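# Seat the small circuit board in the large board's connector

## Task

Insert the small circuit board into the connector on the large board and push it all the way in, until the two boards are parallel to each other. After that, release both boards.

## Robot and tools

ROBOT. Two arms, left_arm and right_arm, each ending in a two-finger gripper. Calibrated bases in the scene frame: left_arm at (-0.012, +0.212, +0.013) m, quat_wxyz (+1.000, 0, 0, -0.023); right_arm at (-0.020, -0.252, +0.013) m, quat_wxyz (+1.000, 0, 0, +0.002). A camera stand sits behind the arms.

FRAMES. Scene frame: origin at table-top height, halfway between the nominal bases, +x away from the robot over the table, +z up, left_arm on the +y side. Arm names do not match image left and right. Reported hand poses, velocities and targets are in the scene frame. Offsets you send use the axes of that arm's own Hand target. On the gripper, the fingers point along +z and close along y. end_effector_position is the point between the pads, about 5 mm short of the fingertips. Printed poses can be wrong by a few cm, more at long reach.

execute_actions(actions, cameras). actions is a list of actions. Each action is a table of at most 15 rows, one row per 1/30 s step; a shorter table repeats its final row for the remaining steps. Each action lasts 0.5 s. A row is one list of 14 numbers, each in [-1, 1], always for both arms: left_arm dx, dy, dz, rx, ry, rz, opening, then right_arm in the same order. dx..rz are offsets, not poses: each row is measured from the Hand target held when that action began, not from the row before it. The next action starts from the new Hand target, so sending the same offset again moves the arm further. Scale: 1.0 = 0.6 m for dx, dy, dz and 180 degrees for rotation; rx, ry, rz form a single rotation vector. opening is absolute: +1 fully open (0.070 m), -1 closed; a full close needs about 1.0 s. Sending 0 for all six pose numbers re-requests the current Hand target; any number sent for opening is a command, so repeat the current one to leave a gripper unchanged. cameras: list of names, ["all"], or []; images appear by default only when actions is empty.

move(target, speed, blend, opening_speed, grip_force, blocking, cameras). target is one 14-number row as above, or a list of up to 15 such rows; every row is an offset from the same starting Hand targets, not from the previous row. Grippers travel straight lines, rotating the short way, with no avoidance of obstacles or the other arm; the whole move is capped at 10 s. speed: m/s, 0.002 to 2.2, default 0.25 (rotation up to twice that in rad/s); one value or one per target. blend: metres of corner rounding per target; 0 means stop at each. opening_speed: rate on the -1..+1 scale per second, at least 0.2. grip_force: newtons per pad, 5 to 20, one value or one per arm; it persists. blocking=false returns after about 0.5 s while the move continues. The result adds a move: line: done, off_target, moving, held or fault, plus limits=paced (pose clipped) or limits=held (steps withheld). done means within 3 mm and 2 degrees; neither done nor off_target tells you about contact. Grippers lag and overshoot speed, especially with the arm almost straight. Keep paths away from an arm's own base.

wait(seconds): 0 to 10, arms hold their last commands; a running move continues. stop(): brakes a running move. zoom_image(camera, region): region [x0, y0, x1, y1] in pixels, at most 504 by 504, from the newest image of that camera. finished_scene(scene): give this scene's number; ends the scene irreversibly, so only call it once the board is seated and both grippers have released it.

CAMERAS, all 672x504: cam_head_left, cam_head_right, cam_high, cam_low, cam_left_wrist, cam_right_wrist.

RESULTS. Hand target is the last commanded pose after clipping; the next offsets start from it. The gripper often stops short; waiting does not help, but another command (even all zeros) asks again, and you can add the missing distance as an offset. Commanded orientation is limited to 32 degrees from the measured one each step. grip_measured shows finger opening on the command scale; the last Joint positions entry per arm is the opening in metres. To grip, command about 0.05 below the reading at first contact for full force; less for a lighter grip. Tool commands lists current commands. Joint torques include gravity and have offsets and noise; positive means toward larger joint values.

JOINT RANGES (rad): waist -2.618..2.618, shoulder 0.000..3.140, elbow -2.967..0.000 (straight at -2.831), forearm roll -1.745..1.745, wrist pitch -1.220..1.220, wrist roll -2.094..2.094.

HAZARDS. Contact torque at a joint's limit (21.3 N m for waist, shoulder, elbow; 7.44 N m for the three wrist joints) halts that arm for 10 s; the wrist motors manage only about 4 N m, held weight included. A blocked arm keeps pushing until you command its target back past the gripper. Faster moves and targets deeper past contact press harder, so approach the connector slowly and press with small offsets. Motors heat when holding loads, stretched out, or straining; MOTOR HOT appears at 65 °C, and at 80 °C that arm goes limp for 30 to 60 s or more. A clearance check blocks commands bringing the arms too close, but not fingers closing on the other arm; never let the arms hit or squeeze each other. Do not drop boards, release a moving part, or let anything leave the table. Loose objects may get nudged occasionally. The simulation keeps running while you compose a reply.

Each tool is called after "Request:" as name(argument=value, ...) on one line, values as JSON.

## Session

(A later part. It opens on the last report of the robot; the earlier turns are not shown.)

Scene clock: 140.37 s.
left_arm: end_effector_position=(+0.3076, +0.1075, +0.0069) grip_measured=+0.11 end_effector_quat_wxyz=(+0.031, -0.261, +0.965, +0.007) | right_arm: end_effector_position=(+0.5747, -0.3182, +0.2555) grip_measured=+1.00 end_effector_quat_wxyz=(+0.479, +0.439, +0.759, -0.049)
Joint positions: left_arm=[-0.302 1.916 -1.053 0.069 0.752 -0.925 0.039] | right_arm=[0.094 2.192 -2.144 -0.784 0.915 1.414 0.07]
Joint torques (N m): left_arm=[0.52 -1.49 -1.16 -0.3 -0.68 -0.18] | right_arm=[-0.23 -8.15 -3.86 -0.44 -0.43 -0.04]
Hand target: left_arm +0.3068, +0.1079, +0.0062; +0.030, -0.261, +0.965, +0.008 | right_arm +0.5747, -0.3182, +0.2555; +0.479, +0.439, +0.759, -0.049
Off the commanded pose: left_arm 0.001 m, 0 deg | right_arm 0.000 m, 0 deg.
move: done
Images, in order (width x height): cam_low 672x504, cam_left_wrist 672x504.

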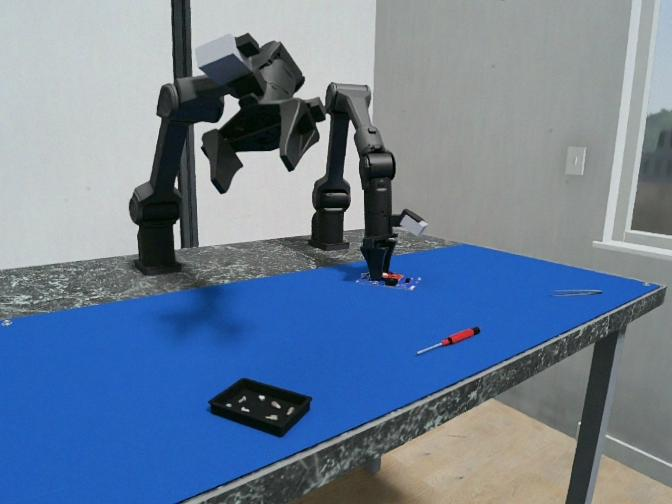

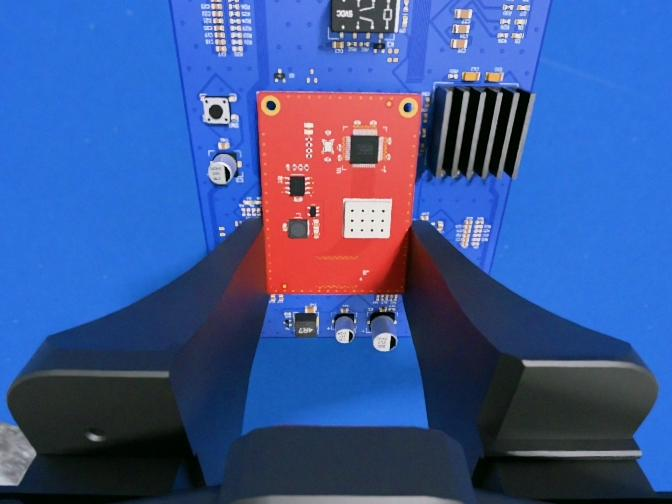

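Request:
move(target=[[0,0,0,0,0,0,0.12,0,0,0,0,0,0,1],[0,0,-0.004,0,0,0,0.25,0,0,0,0,0,0,1],[0,0,-0.05,0,0.0195,0,0.25,0,0,0,0,0,0,1],[0,0,-0.05,0,0.0195,0,-1,0,0,0,0,0,0,1]], speed=[0.02,0.04,0.08,0.05], opening_speed=0.8, cameras=["cam_left_wrist","cam_low"])

Request:
zoom_image(camera="cam_left_wrist", region=[220, 0, 470, 280])

Request:
zoom_image(camera="cam_low", region=[340, 240, 440, 300])

Scene clock: 149.43 s.
left_arm: end_effector_position=(+0.3052, +0.1068, +0.0364) grip_measured=-1.00 end_effector_quat_wxyz=(+0.000, -0.261, +0.965, +0.000) | right_arm: end_effector_position=(+0.5747, -0.3182, +0.2555) grip_measured=+1.00 end_effector_quat_wxyz=(+0.479, +0.439, +0.759, -0.049)
Joint positions: left_arm=[-0.275 1.875 -1.133 0 0.915 -0.848 0] | right_arm=[0.094 2.192 -2.144 -0.784 0.915 1.414 0.07]
Joint torques (N m): left_arm=[0.22 -5.33 -3.97 0.13 -0.25 -0.23] | right_arm=[-0.23 -8.2 -3.65 -0.44 -0.46 0.03]
Hand target: left_arm +0.3052, +0.1069, +0.0361; +0.000, -0.261, +0.965, +0.000 | right_arm +0.5747, -0.3182, +0.2555; +0.479, +0.439, +0.759, -0.049
Off the commanded pose: left_arm 0.000 m, 0 deg | right_arm 0.000 m, 0 deg.
move: done
Images, in order (width x height): cam_low 672x504, cam_left_wrist 672x504.

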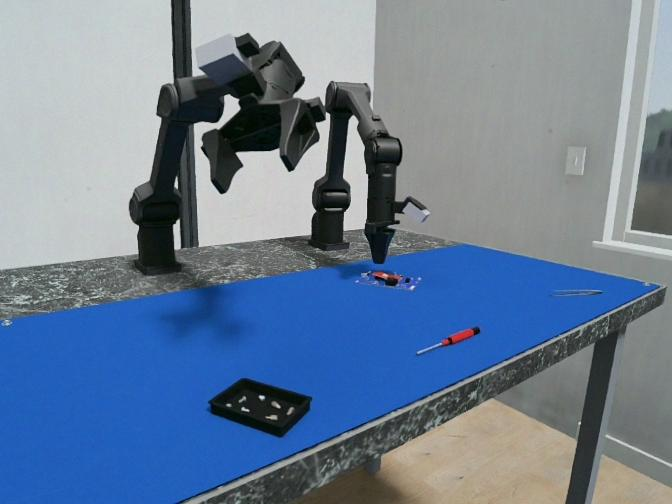

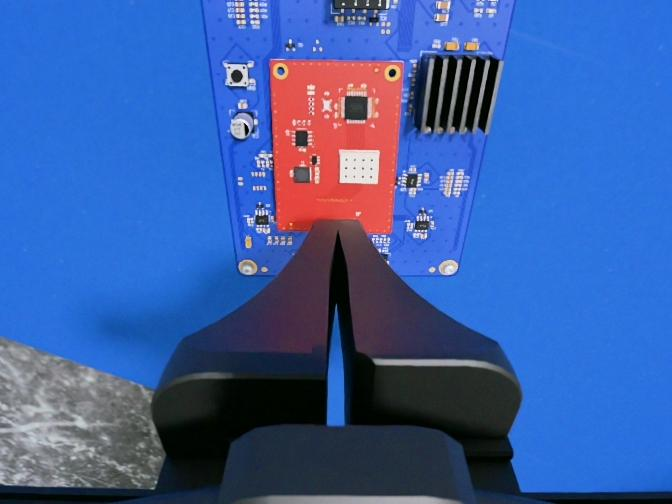

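Scaled by 1.800 from the camera's 672x504 image, which has a finer 960x720 frame.

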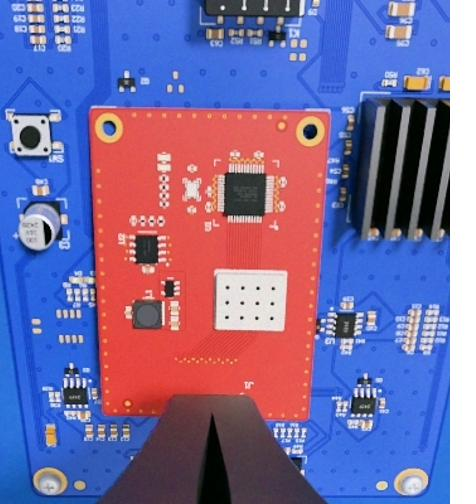

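Scaled by 5.040 from the camera's 672x504 image, which has a finer 960x720 frame.

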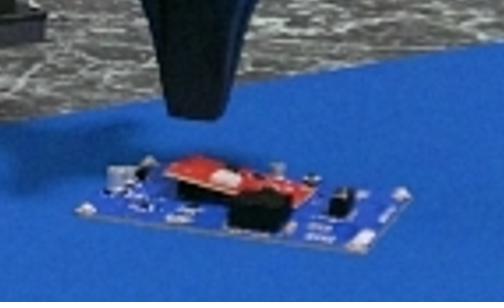

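Request:
zoom_image(camera="cam_left_wrist", region=[260, 40, 420, 80])

Request:
zoom_image(camera="cam_left_wrist", region=[240, 190, 440, 280])

Scaled by 3.150 from the camera's 672x504 image, which has a finer 960x720 frame.

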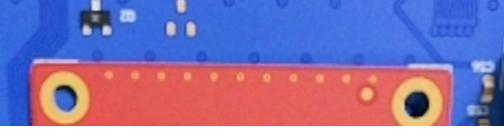

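Scaled by 2.520 from the camera's 672x504 image, which has a finer 960x720 frame.

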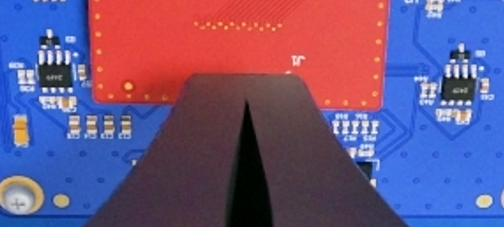

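Request:
move(target=[[-0.0025,0.0012,0.033,0,0,0,-1,0,0,0,0,0,0,1],[-0.0025,0.0012,0.05,0,0,0,-1,0,0,0,0,0,0,1],[-0.0045,0.0012,0.051,0,0,0,-1,0,0,0,0,0,0,1],[0,0.0012,0.052,0,0,0,-1,0,0,0,0,0,0,1],[-0.0015,0.0012,0.055,0,0,0,-1,0,0,0,0,0,0,1]], speed=[0.06,0.015,0.006,0.006,0.01], blend=[0.001,0.0003,0.0003,0.0003,0], cameras=["cam_left_wrist","cam_low"])

Request:
zoom_image(camera="cam_left_wrist", region=[220, 20, 470, 300])

Request:
zoom_image(camera="cam_low", region=[340, 240, 440, 300])

Scene clock: 169.63 s.
left_arm: end_effector_position=(+0.3063, +0.1080, +0.0139) grip_measured=-1.00 end_effector_quat_wxyz=(+0.007, -0.261, +0.965, -0.004) | right_arm: end_effector_position=(+0.5747, -0.3182, +0.2555) grip_measured=+1.00 end_effector_quat_wxyz=(+0.479, +0.439, +0.759, -0.049)
Joint positions: left_arm=[-0.272 1.914 -1.086 0.002 0.814 -0.846 0] | right_arm=[0.094 2.192 -2.144 -0.784 0.915 1.414 0.07]
Joint torques (N m): left_arm=[0.64 -5.18 -3.92 0.05 -0.41 -0.05] | right_arm=[-0.11 -7.97 -3.78 -0.43 -0.42 -0.04]
Hand target: left_arm +0.3063, +0.1079, +0.0138; +0.007, -0.261, +0.965, -0.004 (not the last commanded pose) | right_arm +0.5747, -0.3182, +0.2555; +0.479, +0.439, +0.759, -0.049
Tool commands: left_gripper/opening=-1.0 right_gripper/opening=+1.0
Off the commanded pose: left_arm 0.011 m, 1 deg | right_arm 0.000 m, 0 deg.
TORQUE FAULT: the external load on joint 2 (shoulder) of the left arm reached its load limit, and that arm stopped. A torque fault puts only its own arm into a fault stop. That arm's remaining commands of this call were not run. That arm may still press on what stopped it. That arm is still stopped at the end of this call. That arm stays stopped for about 10 more seconds. Until then a move that you send moves the other arm only, and its call returns only when the move has ended. Once the stop has ended, the next robot result says so. If the stop ends while you think or write, that arm runs what you send next, counted from a new Hand target: where the arm stands when the stop ends. While its stop runs, that arm, its gripper or tool too, takes no new command. Until it ends, the stop uses up actions while you think or wait. An arm that is not stopped still takes commands.
move: fault (left_arm); path passed 4 of 5 targets
Images, in order (width x height): cam_low 672x504, cam_left_wrist 672x504.

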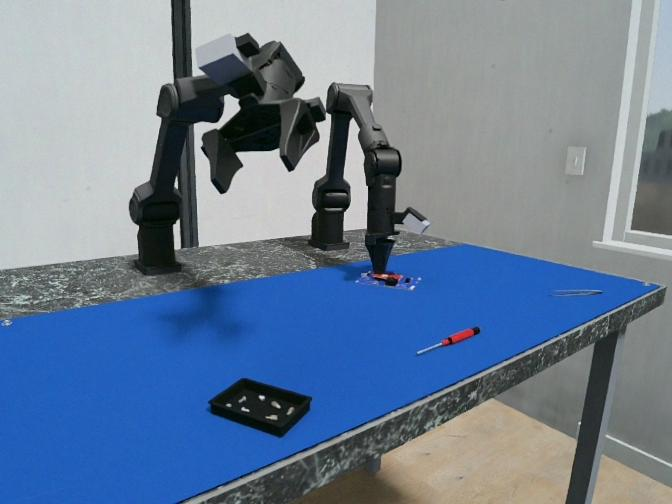

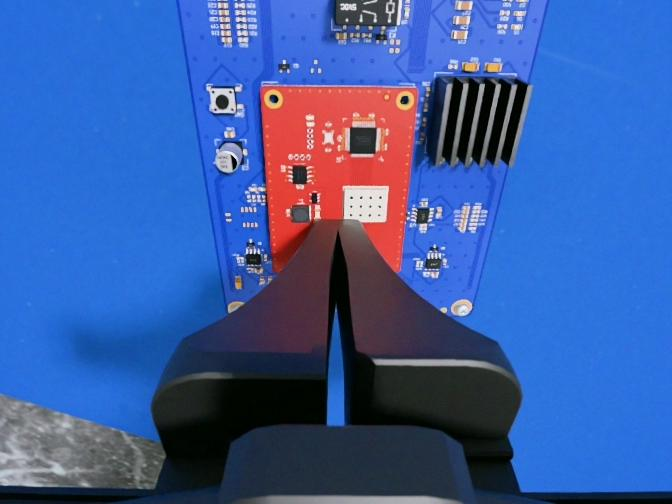

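Scaled by 1.800 from the camera's 672x504 image, which has a finer 960x720 frame.

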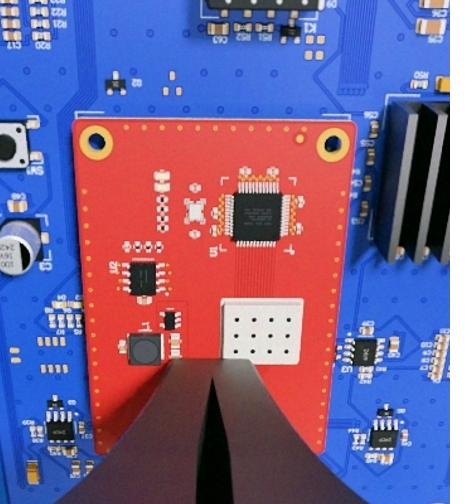

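Scaled by 5.040 from the camera's 672x504 image, which has a finer 960x720 frame.

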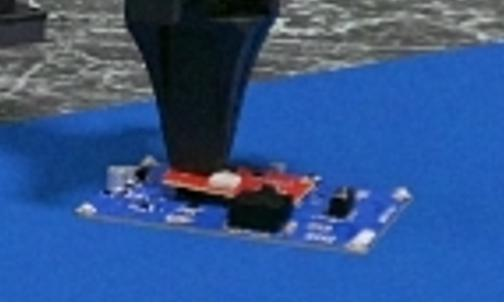

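Request:
wait(seconds=9)

Request:
move(target=[0.01,0,-0.06,0,0,0,-1,0,0,0,0,0,0,1], speed=0.1, cameras=["cam_left_wrist","cam_low"])

Request:
zoom_image(camera="cam_left_wrist", region=[220, 0, 470, 280])

Request:
zoom_image(camera="cam_low", region=[350, 250, 430, 300])

Scene clock: 182.73 s.
left_arm: end_effector_position=(+0.3063, +0.1080, +0.0139) grip_measured=-1.00 end_effector_quat_wxyz=(+0.007, -0.261, +0.965, -0.004) | right_arm: end_effector_position=(+0.5747, -0.3182, +0.2555) grip_measured=+1.00 end_effector_quat_wxyz=(+0.479, +0.439, +0.759, -0.049)
Joint positions: left_arm=[-0.272 1.914 -1.086 0.002 0.814 -0.846 0] | right_arm=[0.094 2.192 -2.144 -0.784 0.915 1.414 0.07]
Joint torques (N m): left_arm=[0.62 -5.22 -3.99 0.05 -0.41 -0.05] | right_arm=[0.28 -8.28 -3.66 -0.48 -0.41 -0.04]
Hand target: left_arm +0.3063, +0.1079, +0.0138; +0.007, -0.261, +0.965, -0.004 (not the last commanded pose) | right_arm +0.5747, -0.3182, +0.2555; +0.479, +0.439, +0.759, -0.049
Tool commands: left_gripper/opening=-1.0 right_gripper/opening=+1.0
Off the commanded pose: left_arm 0.011 m, 1 deg | right_arm 0.000 m, 0 deg.
TORQUE FAULT, CONTINUED: the left arm's stop, for the torque fault of joint 2 (shoulder) that an earlier result reported, is over. The rest of the stop counts as 20 of the actions that you can send in this scene. That arm's target is now where it stood when the stop ended, not its last command. That arm keeps its grip as last carried out and accepts commands again: back off and push less far. That arm stops again whenever a joint's load reaches its limit.
wait: 9.00 s; at rest from the start

Scene clock: 183.47 s.
left_arm: end_effector_position=(+0.3009, +0.1050, +0.0504) grip_measured=-1.00 end_effector_quat_wxyz=(+0.008, -0.261, +0.965, -0.004) | right_arm: end_effector_position=(+0.5747, -0.3182, +0.2555) grip_measured=+1.00 end_effector_quat_wxyz=(+0.479, +0.439, +0.759, -0.049)
Joint positions: left_arm=[-0.285 1.828 -1.125 0.002 0.937 -0.86 0] | right_arm=[0.094 2.192 -2.144 -0.784 0.915 1.414 0.07]
Joint torques (N m): left_arm=[0.39 -5.04 -4.63 0.08 -0.26 -0.18] | right_arm=[-0.18 -8.28 -3.96 -0.45 -0.42 -0.04]
Hand target: left_arm +0.3006, +0.1050, +0.0497; +0.007, -0.261, +0.965, -0.004 | right_arm +0.5747, -0.3182, +0.2555; +0.479, +0.439, +0.759, -0.049
Off the commanded pose: left_arm 0.001 m, 0 deg | right_arm 0.000 m, 0 deg.
move: done
Images, in order (width x height): cam_low 672x504, cam_left_wrist 672x504.

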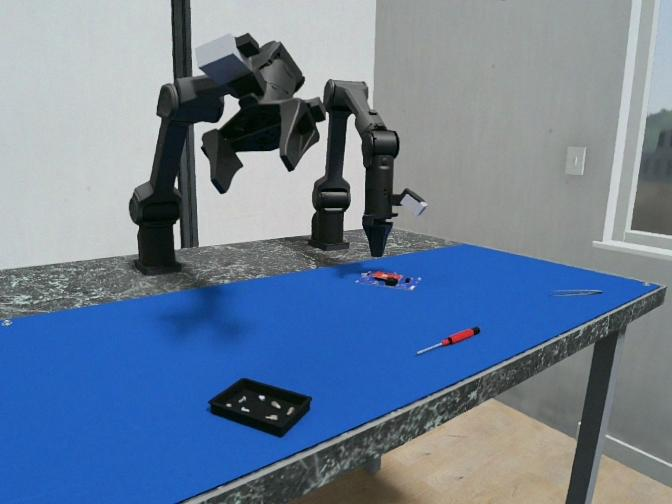

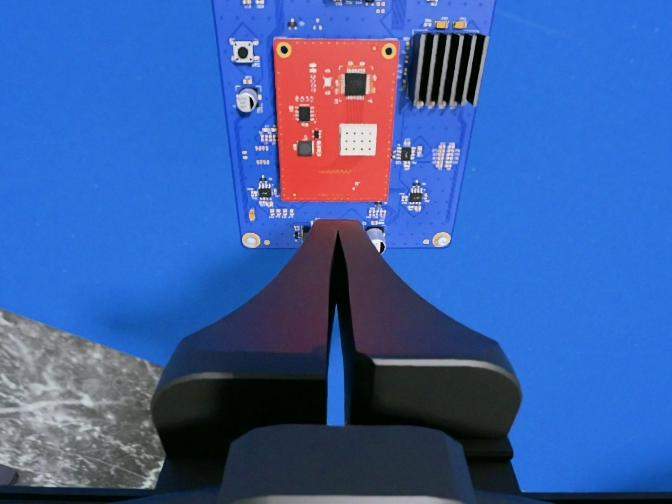

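Scaled by 1.800 from the camera's 672x504 image, which has a finer 960x720 frame.

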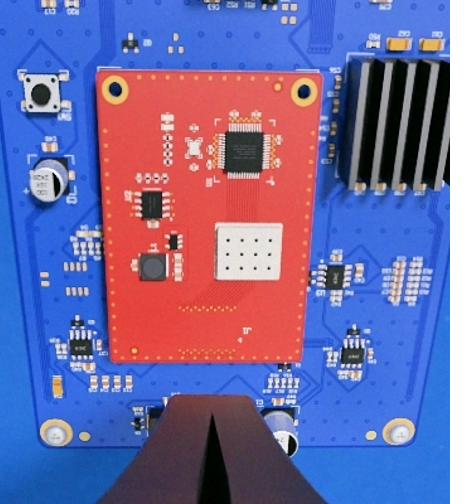

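Scaled by 6.300 from the camera's 672x504 image, which has a finer 960x720 frame.

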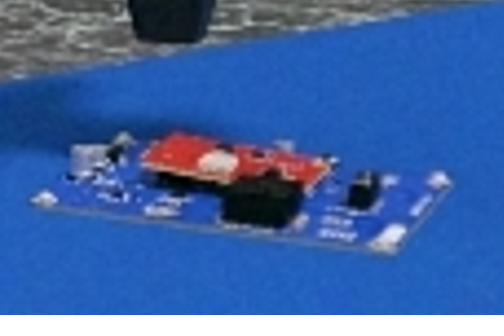

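Request:
move(target=[[-0.0095,0.0005,0.055,0,0.004,0,-1,0,0,0,0,0,0,1],[-0.0095,0.0005,0.068,0,0.004,0,-1,0,0,0,0,0,0,1],[-0.0070,0.0005,0.071,0,0.004,0,-1,0,0,0,0,0,0,1],[-0.0060,0.0015,0.071,0,0.004,0,-1,0,0,0,0,0,0,1],[-0.0085,0.0015,0.071,0,0.004,0,-1,0,0,0,0,0,0,1],[-0.0085,-0.0005,0.071,0,0.004,0,-1,0,0,0,0,0,0,1],[-0.0060,-0.0005,0.071,0,0.004,0,-1,0,0,0,0,0,0,1]], speed=[0.08,0.02,0.006,0.006,0.006,0.006,0.006], blend=[0.001,0.0003,0.0003,0.0003,0.0003,0.0003,0], cameras=["cam_left_wrist","cam_low"])

Request:
zoom_image(camera="cam_left_wrist", region=[220, 20, 470, 300])

Request:
zoom_image(camera="cam_low", region=[350, 250, 430, 300])

Scene clock: 194.67 s.
left_arm: end_effector_position=(+0.3057, +0.1077, +0.0124) grip_measured=-1.00 end_effector_quat_wxyz=(+0.005, -0.262, +0.965, -0.007) | right_arm: end_effector_position=(+0.5747, -0.3182, +0.2555) grip_measured=+1.00 end_effector_quat_wxyz=(+0.479, +0.439, +0.759, -0.049)
Joint positions: left_arm=[-0.268 1.916 -1.081 -0.009 0.808 -0.837 0] | right_arm=[0.094 2.192 -2.144 -0.784 0.915 1.414 0.07]
Joint torques (N m): left_arm=[-5.35 9.56 3.24 -2.3 -5.84 -0.26] | right_arm=[-0.21 -8.04 -3.9 -0.43 -0.39 -0.04]
Hand target: left_arm +0.3045, +0.1064, +0.0071; +0.001, -0.261, +0.965, -0.006 | right_arm +0.5747, -0.3182, +0.2555; +0.479, +0.439, +0.759, -0.049
Off the commanded pose: left_arm 0.006 m, 0 deg | right_arm 0.000 m, 0 deg.
move: off_target (left_arm)
Images, in order (width x height): cam_low 672x504, cam_left_wrist 672x504.

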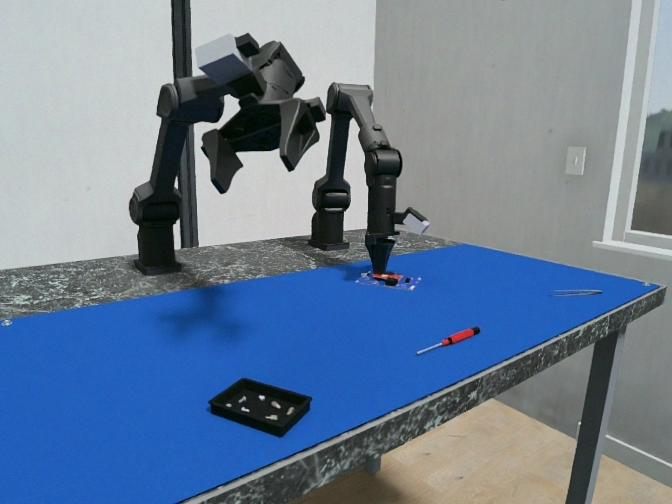

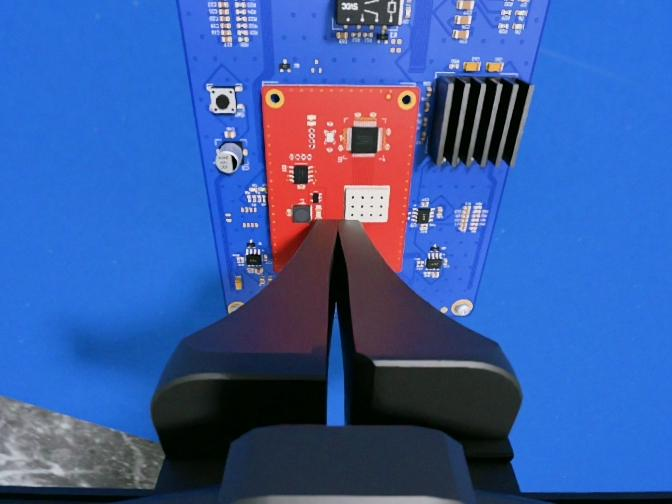

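Scaled by 1.800 from the camera's 672x504 image, which has a finer 960x720 frame.

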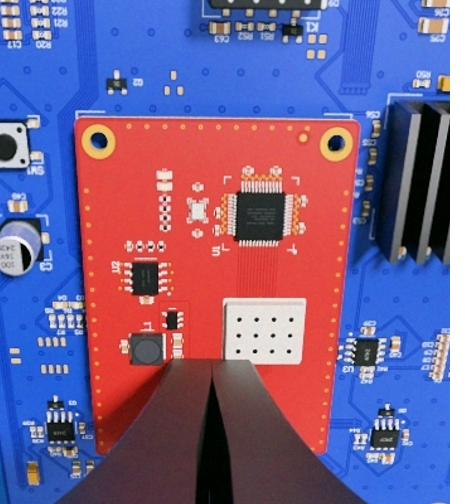

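Scaled by 6.300 from the camera's 672x504 image, which has a finer 960x720 frame.

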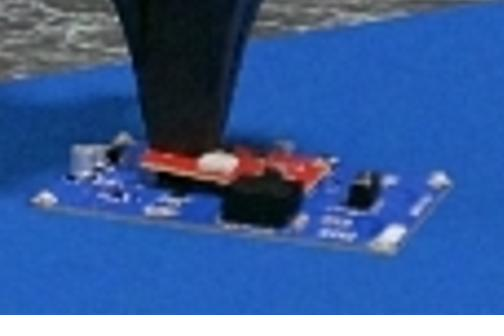

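Request:
move(target=[[0,0,0.004,0,0,0,-1,0,0,0,0,0,0,1],[0,0,-0.02,0,0,0,-1,0,0,0,0,0,0,1],[0.015,0,-0.075,0,0,0,-0.5,0,0,0,0,0,0,1]], speed=[0.01,0.05,0.1], cameras=["cam_left_wrist","cam_low"])

Request:
zoom_image(camera="cam_left_wrist", region=[220, 0, 470, 280])

Request:
zoom_image(camera="cam_low", region=[350, 255, 430, 300])

Scene clock: 201.60 s.
left_arm: end_effector_position=(+0.2968, +0.1021, +0.0524) grip_measured=-0.50 end_effector_quat_wxyz=(+0.001, -0.261, +0.965, -0.006) | right_arm: end_effector_position=(+0.5747, -0.3182, +0.2555) grip_measured=+1.00 end_effector_quat_wxyz=(+0.479, +0.439, +0.759, -0.049)
Joint positions: left_arm=[-0.291 1.821 -1.125 -0.01 0.952 -0.859 0.018] | right_arm=[0.094 2.192 -2.144 -0.784 0.915 1.414 0.07]
Joint torques (N m): left_arm=[1.02 -5.06 -4.21 0.12 -0.27 0.07] | right_arm=[-0.31 -8.13 -3.9 -0.55 -0.42 -0.04]
Hand target: left_arm +0.2965, +0.1023, +0.0521; +0.001, -0.261, +0.965, -0.006 | right_arm +0.5747, -0.3182, +0.2555; +0.479, +0.439, +0.759, -0.049
Off the commanded pose: left_arm 0.000 m, 0 deg | right_arm 0.000 m, 0 deg.
move: done
Images, in order (width x height): cam_low 672x504, cam_left_wrist 672x504.

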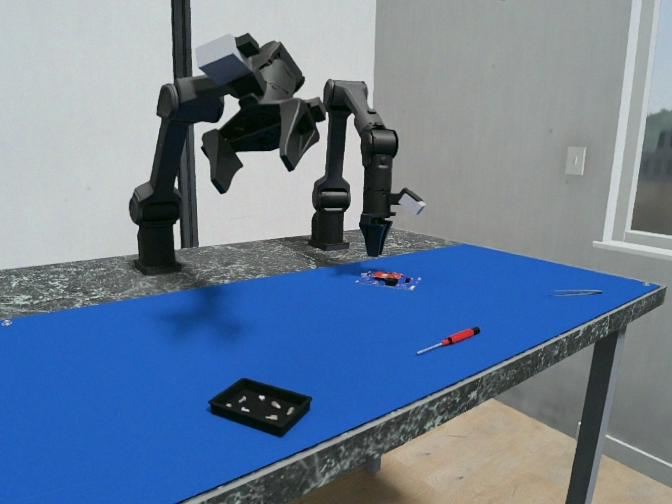

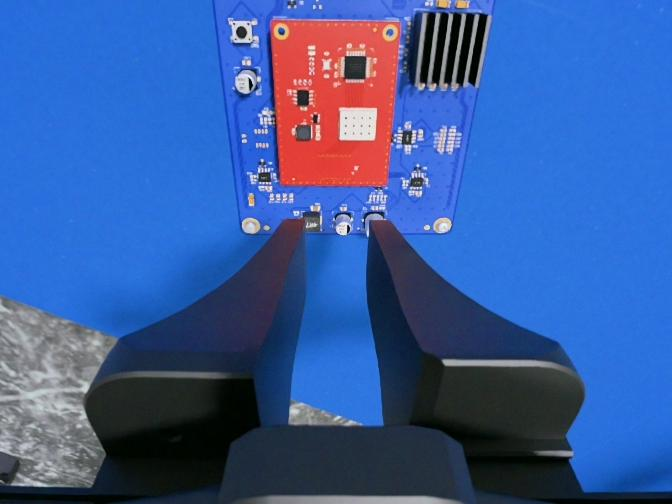

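Scaled by 1.800 from the camera's 672x504 image, which has a finer 960x720 frame.

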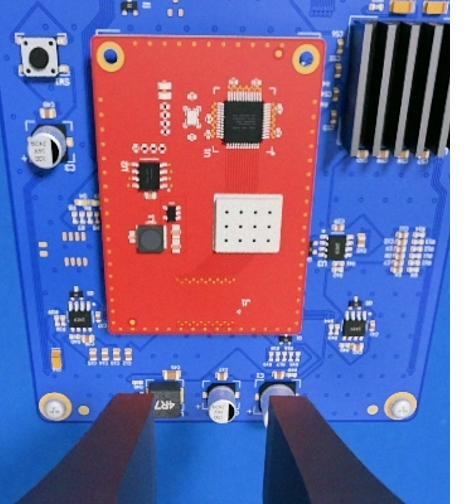

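Scaled by 6.300 from the camera's 672x504 image, which has a finer 960x720 frame.

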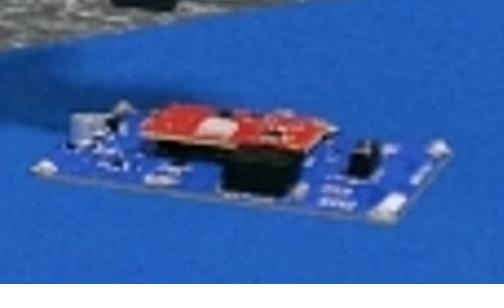

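Request:
finished_scene(scene=3)

The scene is finished: the task was done.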